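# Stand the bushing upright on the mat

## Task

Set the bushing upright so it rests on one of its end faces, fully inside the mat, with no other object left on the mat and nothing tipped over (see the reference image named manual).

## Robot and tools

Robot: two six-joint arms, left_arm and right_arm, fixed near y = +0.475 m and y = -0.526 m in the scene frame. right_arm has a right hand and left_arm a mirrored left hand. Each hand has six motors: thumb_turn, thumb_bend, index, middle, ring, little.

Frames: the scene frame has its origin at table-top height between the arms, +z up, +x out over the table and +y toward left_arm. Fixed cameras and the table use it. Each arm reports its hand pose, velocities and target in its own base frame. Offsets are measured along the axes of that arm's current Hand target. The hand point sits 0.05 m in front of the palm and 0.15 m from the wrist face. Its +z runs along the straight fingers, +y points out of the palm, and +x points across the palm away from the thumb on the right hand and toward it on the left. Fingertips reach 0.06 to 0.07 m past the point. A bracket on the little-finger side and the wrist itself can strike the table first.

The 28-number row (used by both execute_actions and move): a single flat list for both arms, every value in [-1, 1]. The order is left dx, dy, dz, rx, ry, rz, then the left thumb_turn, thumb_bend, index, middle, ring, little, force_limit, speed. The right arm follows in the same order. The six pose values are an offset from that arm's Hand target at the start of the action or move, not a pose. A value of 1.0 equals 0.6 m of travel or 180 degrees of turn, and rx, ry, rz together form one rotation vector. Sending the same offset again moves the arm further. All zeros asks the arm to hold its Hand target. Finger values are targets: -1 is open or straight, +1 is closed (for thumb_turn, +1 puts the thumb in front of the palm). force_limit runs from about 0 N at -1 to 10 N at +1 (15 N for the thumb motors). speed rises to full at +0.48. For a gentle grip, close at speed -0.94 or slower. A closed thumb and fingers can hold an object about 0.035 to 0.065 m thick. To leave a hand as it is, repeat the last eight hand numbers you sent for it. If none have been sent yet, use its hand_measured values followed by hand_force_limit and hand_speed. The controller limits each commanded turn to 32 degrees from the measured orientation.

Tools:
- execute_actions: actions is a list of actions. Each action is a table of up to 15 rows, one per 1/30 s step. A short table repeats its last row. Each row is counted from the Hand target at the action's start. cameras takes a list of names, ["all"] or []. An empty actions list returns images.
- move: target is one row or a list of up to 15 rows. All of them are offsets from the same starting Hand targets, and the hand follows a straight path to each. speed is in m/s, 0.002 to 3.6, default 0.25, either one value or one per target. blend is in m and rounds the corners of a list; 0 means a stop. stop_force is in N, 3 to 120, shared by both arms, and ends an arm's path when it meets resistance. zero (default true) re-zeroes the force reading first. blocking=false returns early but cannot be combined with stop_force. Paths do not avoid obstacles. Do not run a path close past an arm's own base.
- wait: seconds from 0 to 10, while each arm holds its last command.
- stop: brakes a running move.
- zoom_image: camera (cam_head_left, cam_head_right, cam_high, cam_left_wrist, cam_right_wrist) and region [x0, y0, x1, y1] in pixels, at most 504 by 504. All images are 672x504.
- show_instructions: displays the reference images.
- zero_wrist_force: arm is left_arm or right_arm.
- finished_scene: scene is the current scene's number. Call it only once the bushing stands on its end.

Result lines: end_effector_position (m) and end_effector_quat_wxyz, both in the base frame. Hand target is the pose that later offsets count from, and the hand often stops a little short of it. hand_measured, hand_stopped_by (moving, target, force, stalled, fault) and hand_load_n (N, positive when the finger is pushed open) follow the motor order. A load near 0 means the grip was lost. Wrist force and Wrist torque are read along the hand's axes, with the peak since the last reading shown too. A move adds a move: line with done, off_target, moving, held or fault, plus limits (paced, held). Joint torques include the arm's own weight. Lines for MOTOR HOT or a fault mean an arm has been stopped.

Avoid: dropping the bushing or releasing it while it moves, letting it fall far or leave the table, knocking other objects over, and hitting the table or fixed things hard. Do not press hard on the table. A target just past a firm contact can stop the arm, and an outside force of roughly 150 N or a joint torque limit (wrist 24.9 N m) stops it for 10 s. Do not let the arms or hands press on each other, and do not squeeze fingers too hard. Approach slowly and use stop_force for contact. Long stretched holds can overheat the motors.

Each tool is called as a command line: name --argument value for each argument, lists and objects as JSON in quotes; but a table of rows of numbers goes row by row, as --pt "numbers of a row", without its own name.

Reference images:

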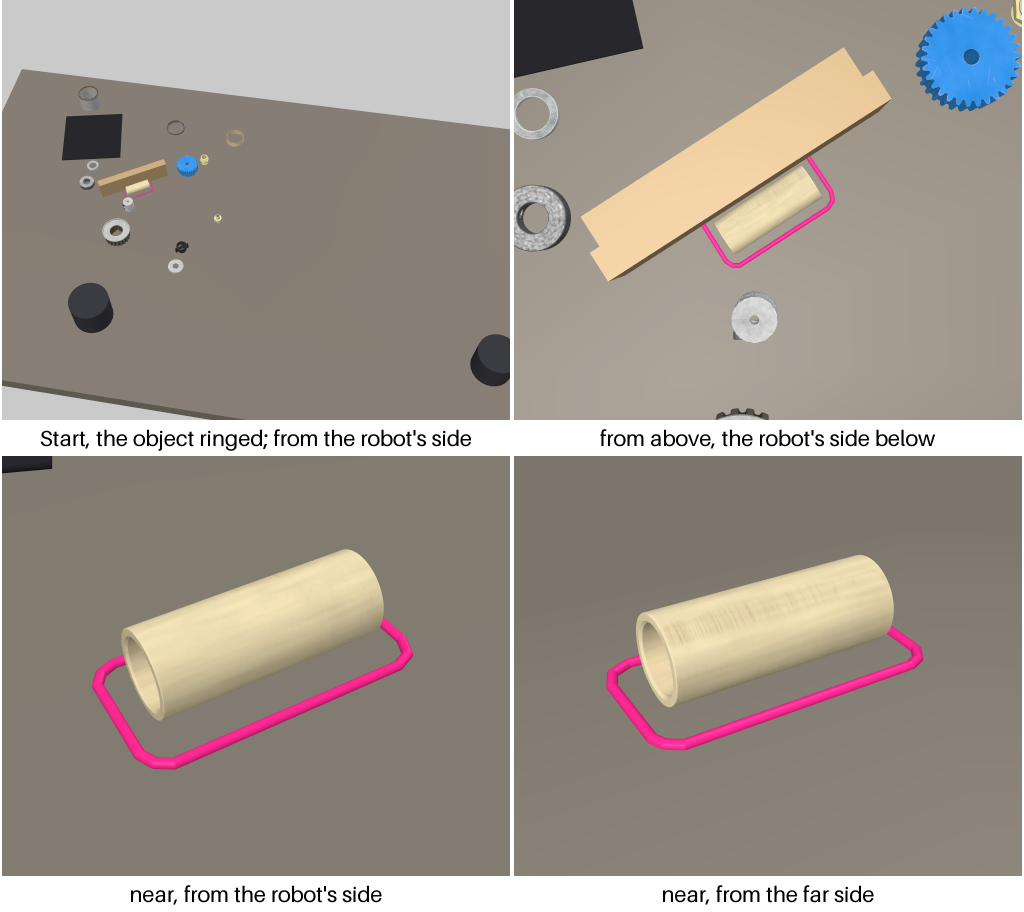

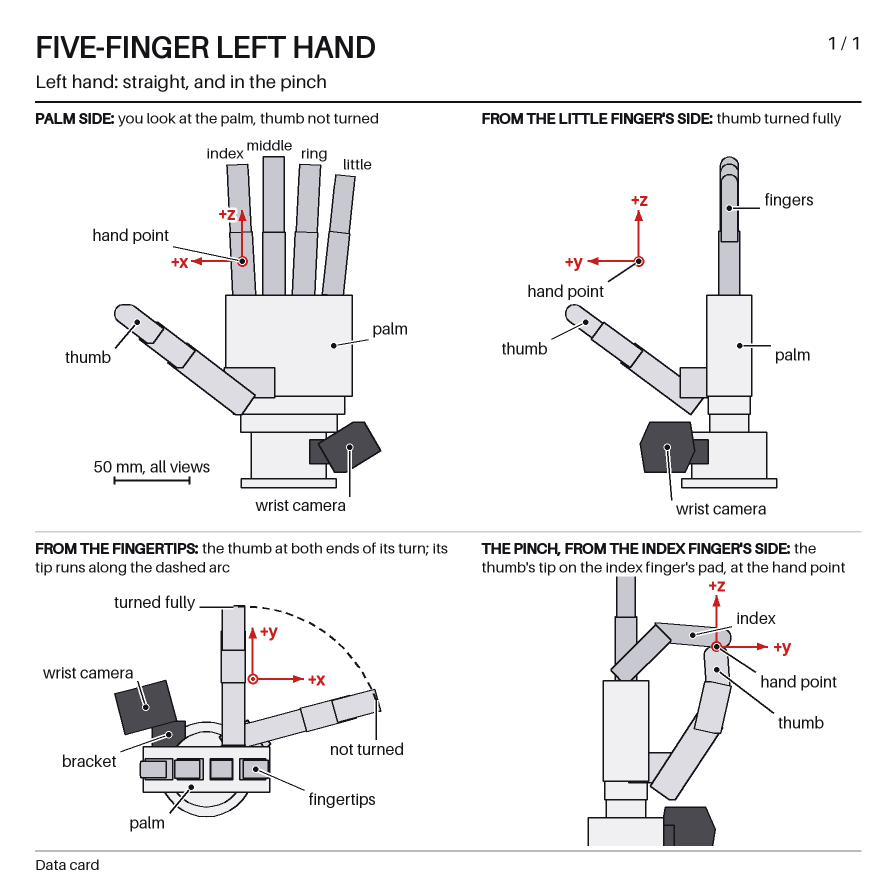

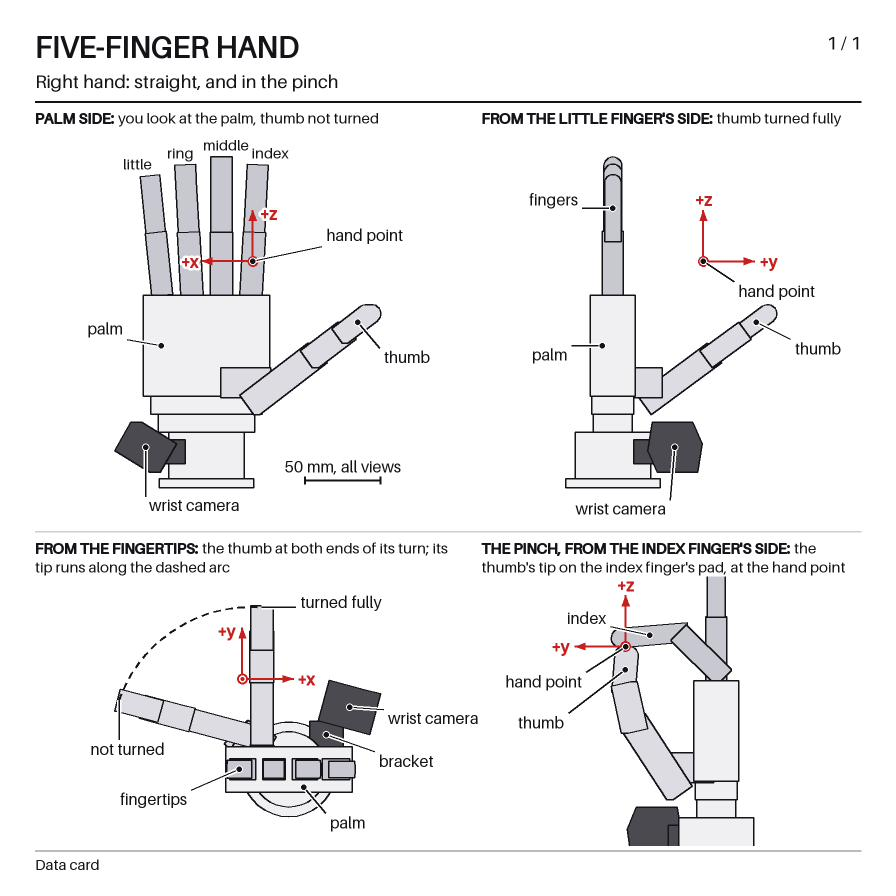

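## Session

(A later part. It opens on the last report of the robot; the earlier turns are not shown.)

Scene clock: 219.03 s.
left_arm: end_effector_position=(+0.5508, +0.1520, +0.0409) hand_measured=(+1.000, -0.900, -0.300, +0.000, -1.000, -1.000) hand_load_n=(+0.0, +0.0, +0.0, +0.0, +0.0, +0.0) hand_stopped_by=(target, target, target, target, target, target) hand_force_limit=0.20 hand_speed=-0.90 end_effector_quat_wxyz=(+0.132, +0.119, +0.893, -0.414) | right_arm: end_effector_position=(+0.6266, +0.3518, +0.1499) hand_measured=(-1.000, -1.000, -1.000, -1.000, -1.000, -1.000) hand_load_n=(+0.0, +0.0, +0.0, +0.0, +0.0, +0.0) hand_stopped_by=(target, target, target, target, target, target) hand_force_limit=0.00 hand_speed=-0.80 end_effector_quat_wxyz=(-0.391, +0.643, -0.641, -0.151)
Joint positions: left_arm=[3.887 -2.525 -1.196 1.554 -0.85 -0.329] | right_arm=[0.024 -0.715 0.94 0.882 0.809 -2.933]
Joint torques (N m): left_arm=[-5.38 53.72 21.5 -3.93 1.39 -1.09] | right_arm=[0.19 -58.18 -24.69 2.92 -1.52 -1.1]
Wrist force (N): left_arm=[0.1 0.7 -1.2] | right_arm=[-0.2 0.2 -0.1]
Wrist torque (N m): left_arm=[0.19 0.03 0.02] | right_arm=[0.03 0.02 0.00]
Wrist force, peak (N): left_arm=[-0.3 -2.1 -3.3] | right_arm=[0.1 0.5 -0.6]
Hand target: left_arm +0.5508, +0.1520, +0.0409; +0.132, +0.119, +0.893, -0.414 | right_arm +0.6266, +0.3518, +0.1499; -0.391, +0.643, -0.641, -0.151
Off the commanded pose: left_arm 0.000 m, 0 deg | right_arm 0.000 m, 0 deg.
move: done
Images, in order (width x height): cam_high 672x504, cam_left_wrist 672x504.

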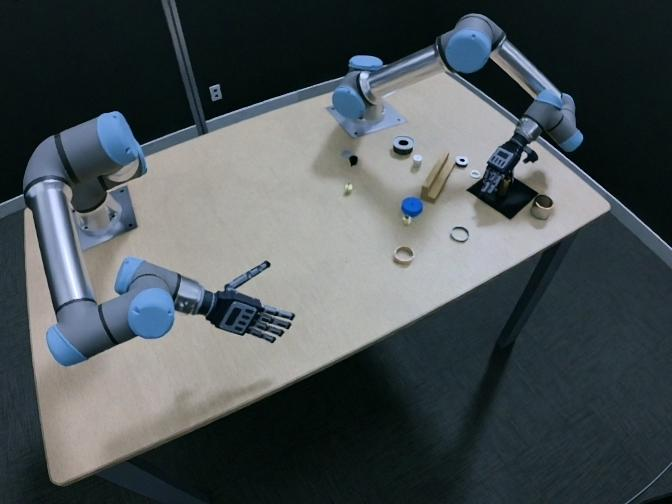

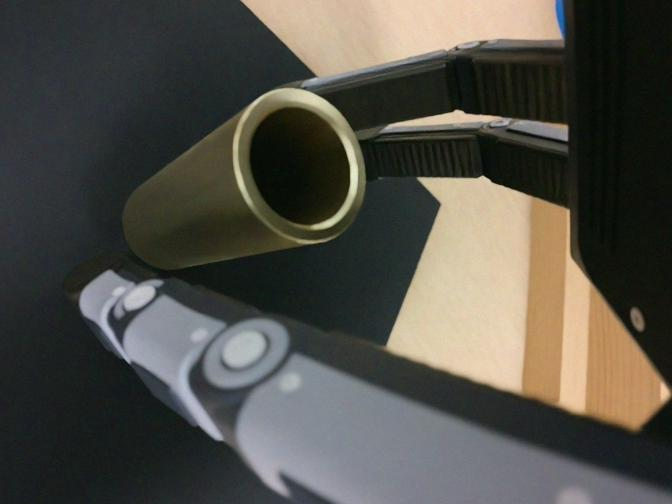

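move --target '[0,0,0,0,0,0,1,-1,-1,-1,-1,-1,0.2,-0.6,0,0,0,0,0,0,-1,-1,-1,-1,-1,-1,0,-0.8]' --cameras '[]'

move --target '[-0.0668,-0.1416,-0.1246,0,0,0,1,-1,-1,-1,-1,-1,0.2,-0.6,0,0,0,0,0,0,-1,-1,-1,-1,-1,-1,0,-0.8]' --speed 0.1 --cameras '["cam_left_wrist","cam_high"]'

zoom_image --camera "cam_high" --region '[460, 140, 560, 230]'

Scene clock: 222.73 s.
left_arm: end_effector_position=(+0.5508, +0.1520, +0.0409) hand_measured=(+1.000, -1.000, -1.000, -1.000, -1.000, -1.000) hand_load_n=(+0.0, +0.0, +0.0, +0.0, +0.0, +0.0) hand_stopped_by=(target, target, target, target, target, target) hand_force_limit=0.20 hand_speed=-0.60 end_effector_quat_wxyz=(+0.132, +0.119, +0.893, -0.414) | right_arm: end_effector_position=(+0.6266, +0.3518, +0.1499) hand_measured=(-1.000, -1.000, -1.000, -1.000, -1.000, -1.000) hand_load_n=(+0.0, +0.0, +0.0, -0.5, +0.0, +0.0) hand_stopped_by=(target, target, target, target, target, target) hand_force_limit=0.00 hand_speed=-0.80 end_effector_quat_wxyz=(-0.391, +0.643, -0.641, -0.151)
Joint positions: left_arm=[3.887 -2.525 -1.196 1.554 -0.85 -0.329] | right_arm=[0.024 -0.715 0.94 0.882 0.809 -2.933]
Joint torques (N m): left_arm=[-2.65 53.64 22.02 -3.77 -0.04 -1.19] | right_arm=[1.64 -59.56 -23.49 3.08 -1.65 -1.11]
Wrist force (N): left_arm=[0.1 0.6 -1.2] | right_arm=[-0.2 0.1 -0.4]
Wrist torque (N m): left_arm=[0.20 0.04 0.01] | right_arm=[0.04 0.02 0.00]
Wrist force, peak (N): left_arm=[0.2 0.9 -1.4] | right_arm=[-0.4 0.6 -0.5]
Hand target: left_arm +0.5508, +0.1520, +0.0409; +0.132, +0.119, +0.893, -0.414 | right_arm +0.6266, +0.3518, +0.1499; -0.391, +0.643, -0.641, -0.151
Off the commanded pose: left_arm 0.000 m, 0 deg | right_arm 0.000 m, 0 deg.
move: done
No camera images: "cameras" was empty.

Scene clock: 224.37 s.
left_arm: end_effector_position=(+0.5507, +0.1522, +0.1610) hand_measured=(+1.000, -1.000, -1.000, -1.000, -1.000, -1.000) hand_load_n=(+0.5, +0.0, +0.0, +0.0, +0.0, +0.0) hand_stopped_by=(target, target, target, target, target, target) hand_force_limit=0.20 hand_speed=-0.60 end_effector_quat_wxyz=(+0.133, +0.119, +0.893, -0.414) | right_arm: end_effector_position=(+0.6266, +0.3518, +0.1499) hand_measured=(-1.000, -1.000, -1.000, -1.000, -1.000, -1.000) hand_load_n=(+0.0, +0.0, +0.0, +0.5, +0.0, +0.0) hand_stopped_by=(target, target, target, target, target, target) hand_force_limit=0.00 hand_speed=-0.80 end_effector_quat_wxyz=(-0.391, +0.643, -0.641, -0.151)
Joint positions: left_arm=[3.887 -2.385 -1.125 1.342 -0.85 -0.329] | right_arm=[0.024 -0.715 0.94 0.882 0.809 -2.933]
Joint torques (N m): left_arm=[9.72 41.78 3.22 -3.13 -0.44 1.2] | right_arm=[0.93 -59.66 -23.93 3.04 -1.67 -1.17]
Wrist force (N): left_arm=[0.0 0.9 -1.5] | right_arm=[-0.3 0.2 -0.7]
Wrist torque (N m): left_arm=[0.27 0.03 -0.01] | right_arm=[0.07 0.05 -0.01]
Wrist force, peak (N): left_arm=[0.5 1.8 -0.7] | right_arm=[-0.1 0.6 -0.5]
Hand target: left_arm +0.5506, +0.1521, +0.1610; +0.132, +0.119, +0.893, -0.414 | right_arm +0.6266, +0.3518, +0.1499; -0.391, +0.643, -0.641, -0.151
Off the commanded pose: left_arm 0.000 m, 0 deg | right_arm 0.000 m, 0 deg.
move: done
Images, in order (width x height): cam_high 672x504, cam_left_wrist 672x504.

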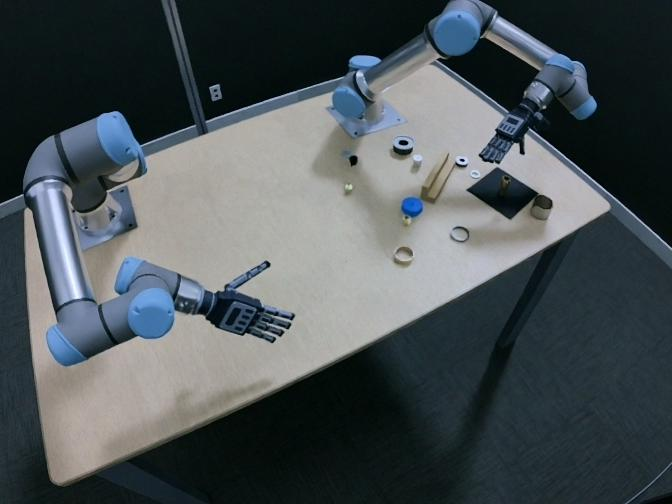

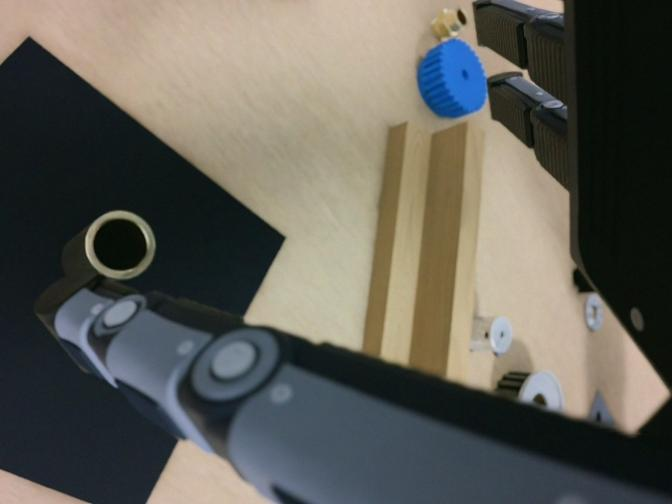

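Scaled by 5.040 from the camera's 672x504 image, which has a finer 960x720 frame.

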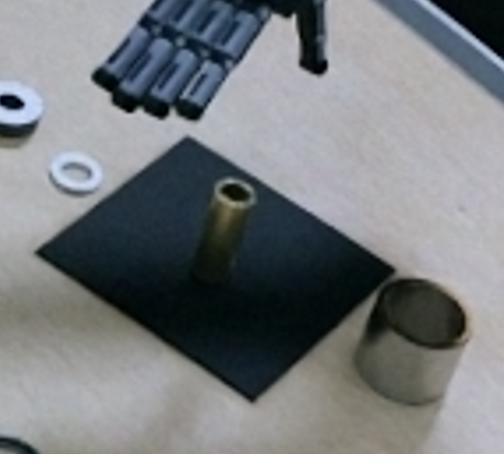

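Standing on the mat. Next scene.

finished_scene --scene 1

The scene is finished: the task was done.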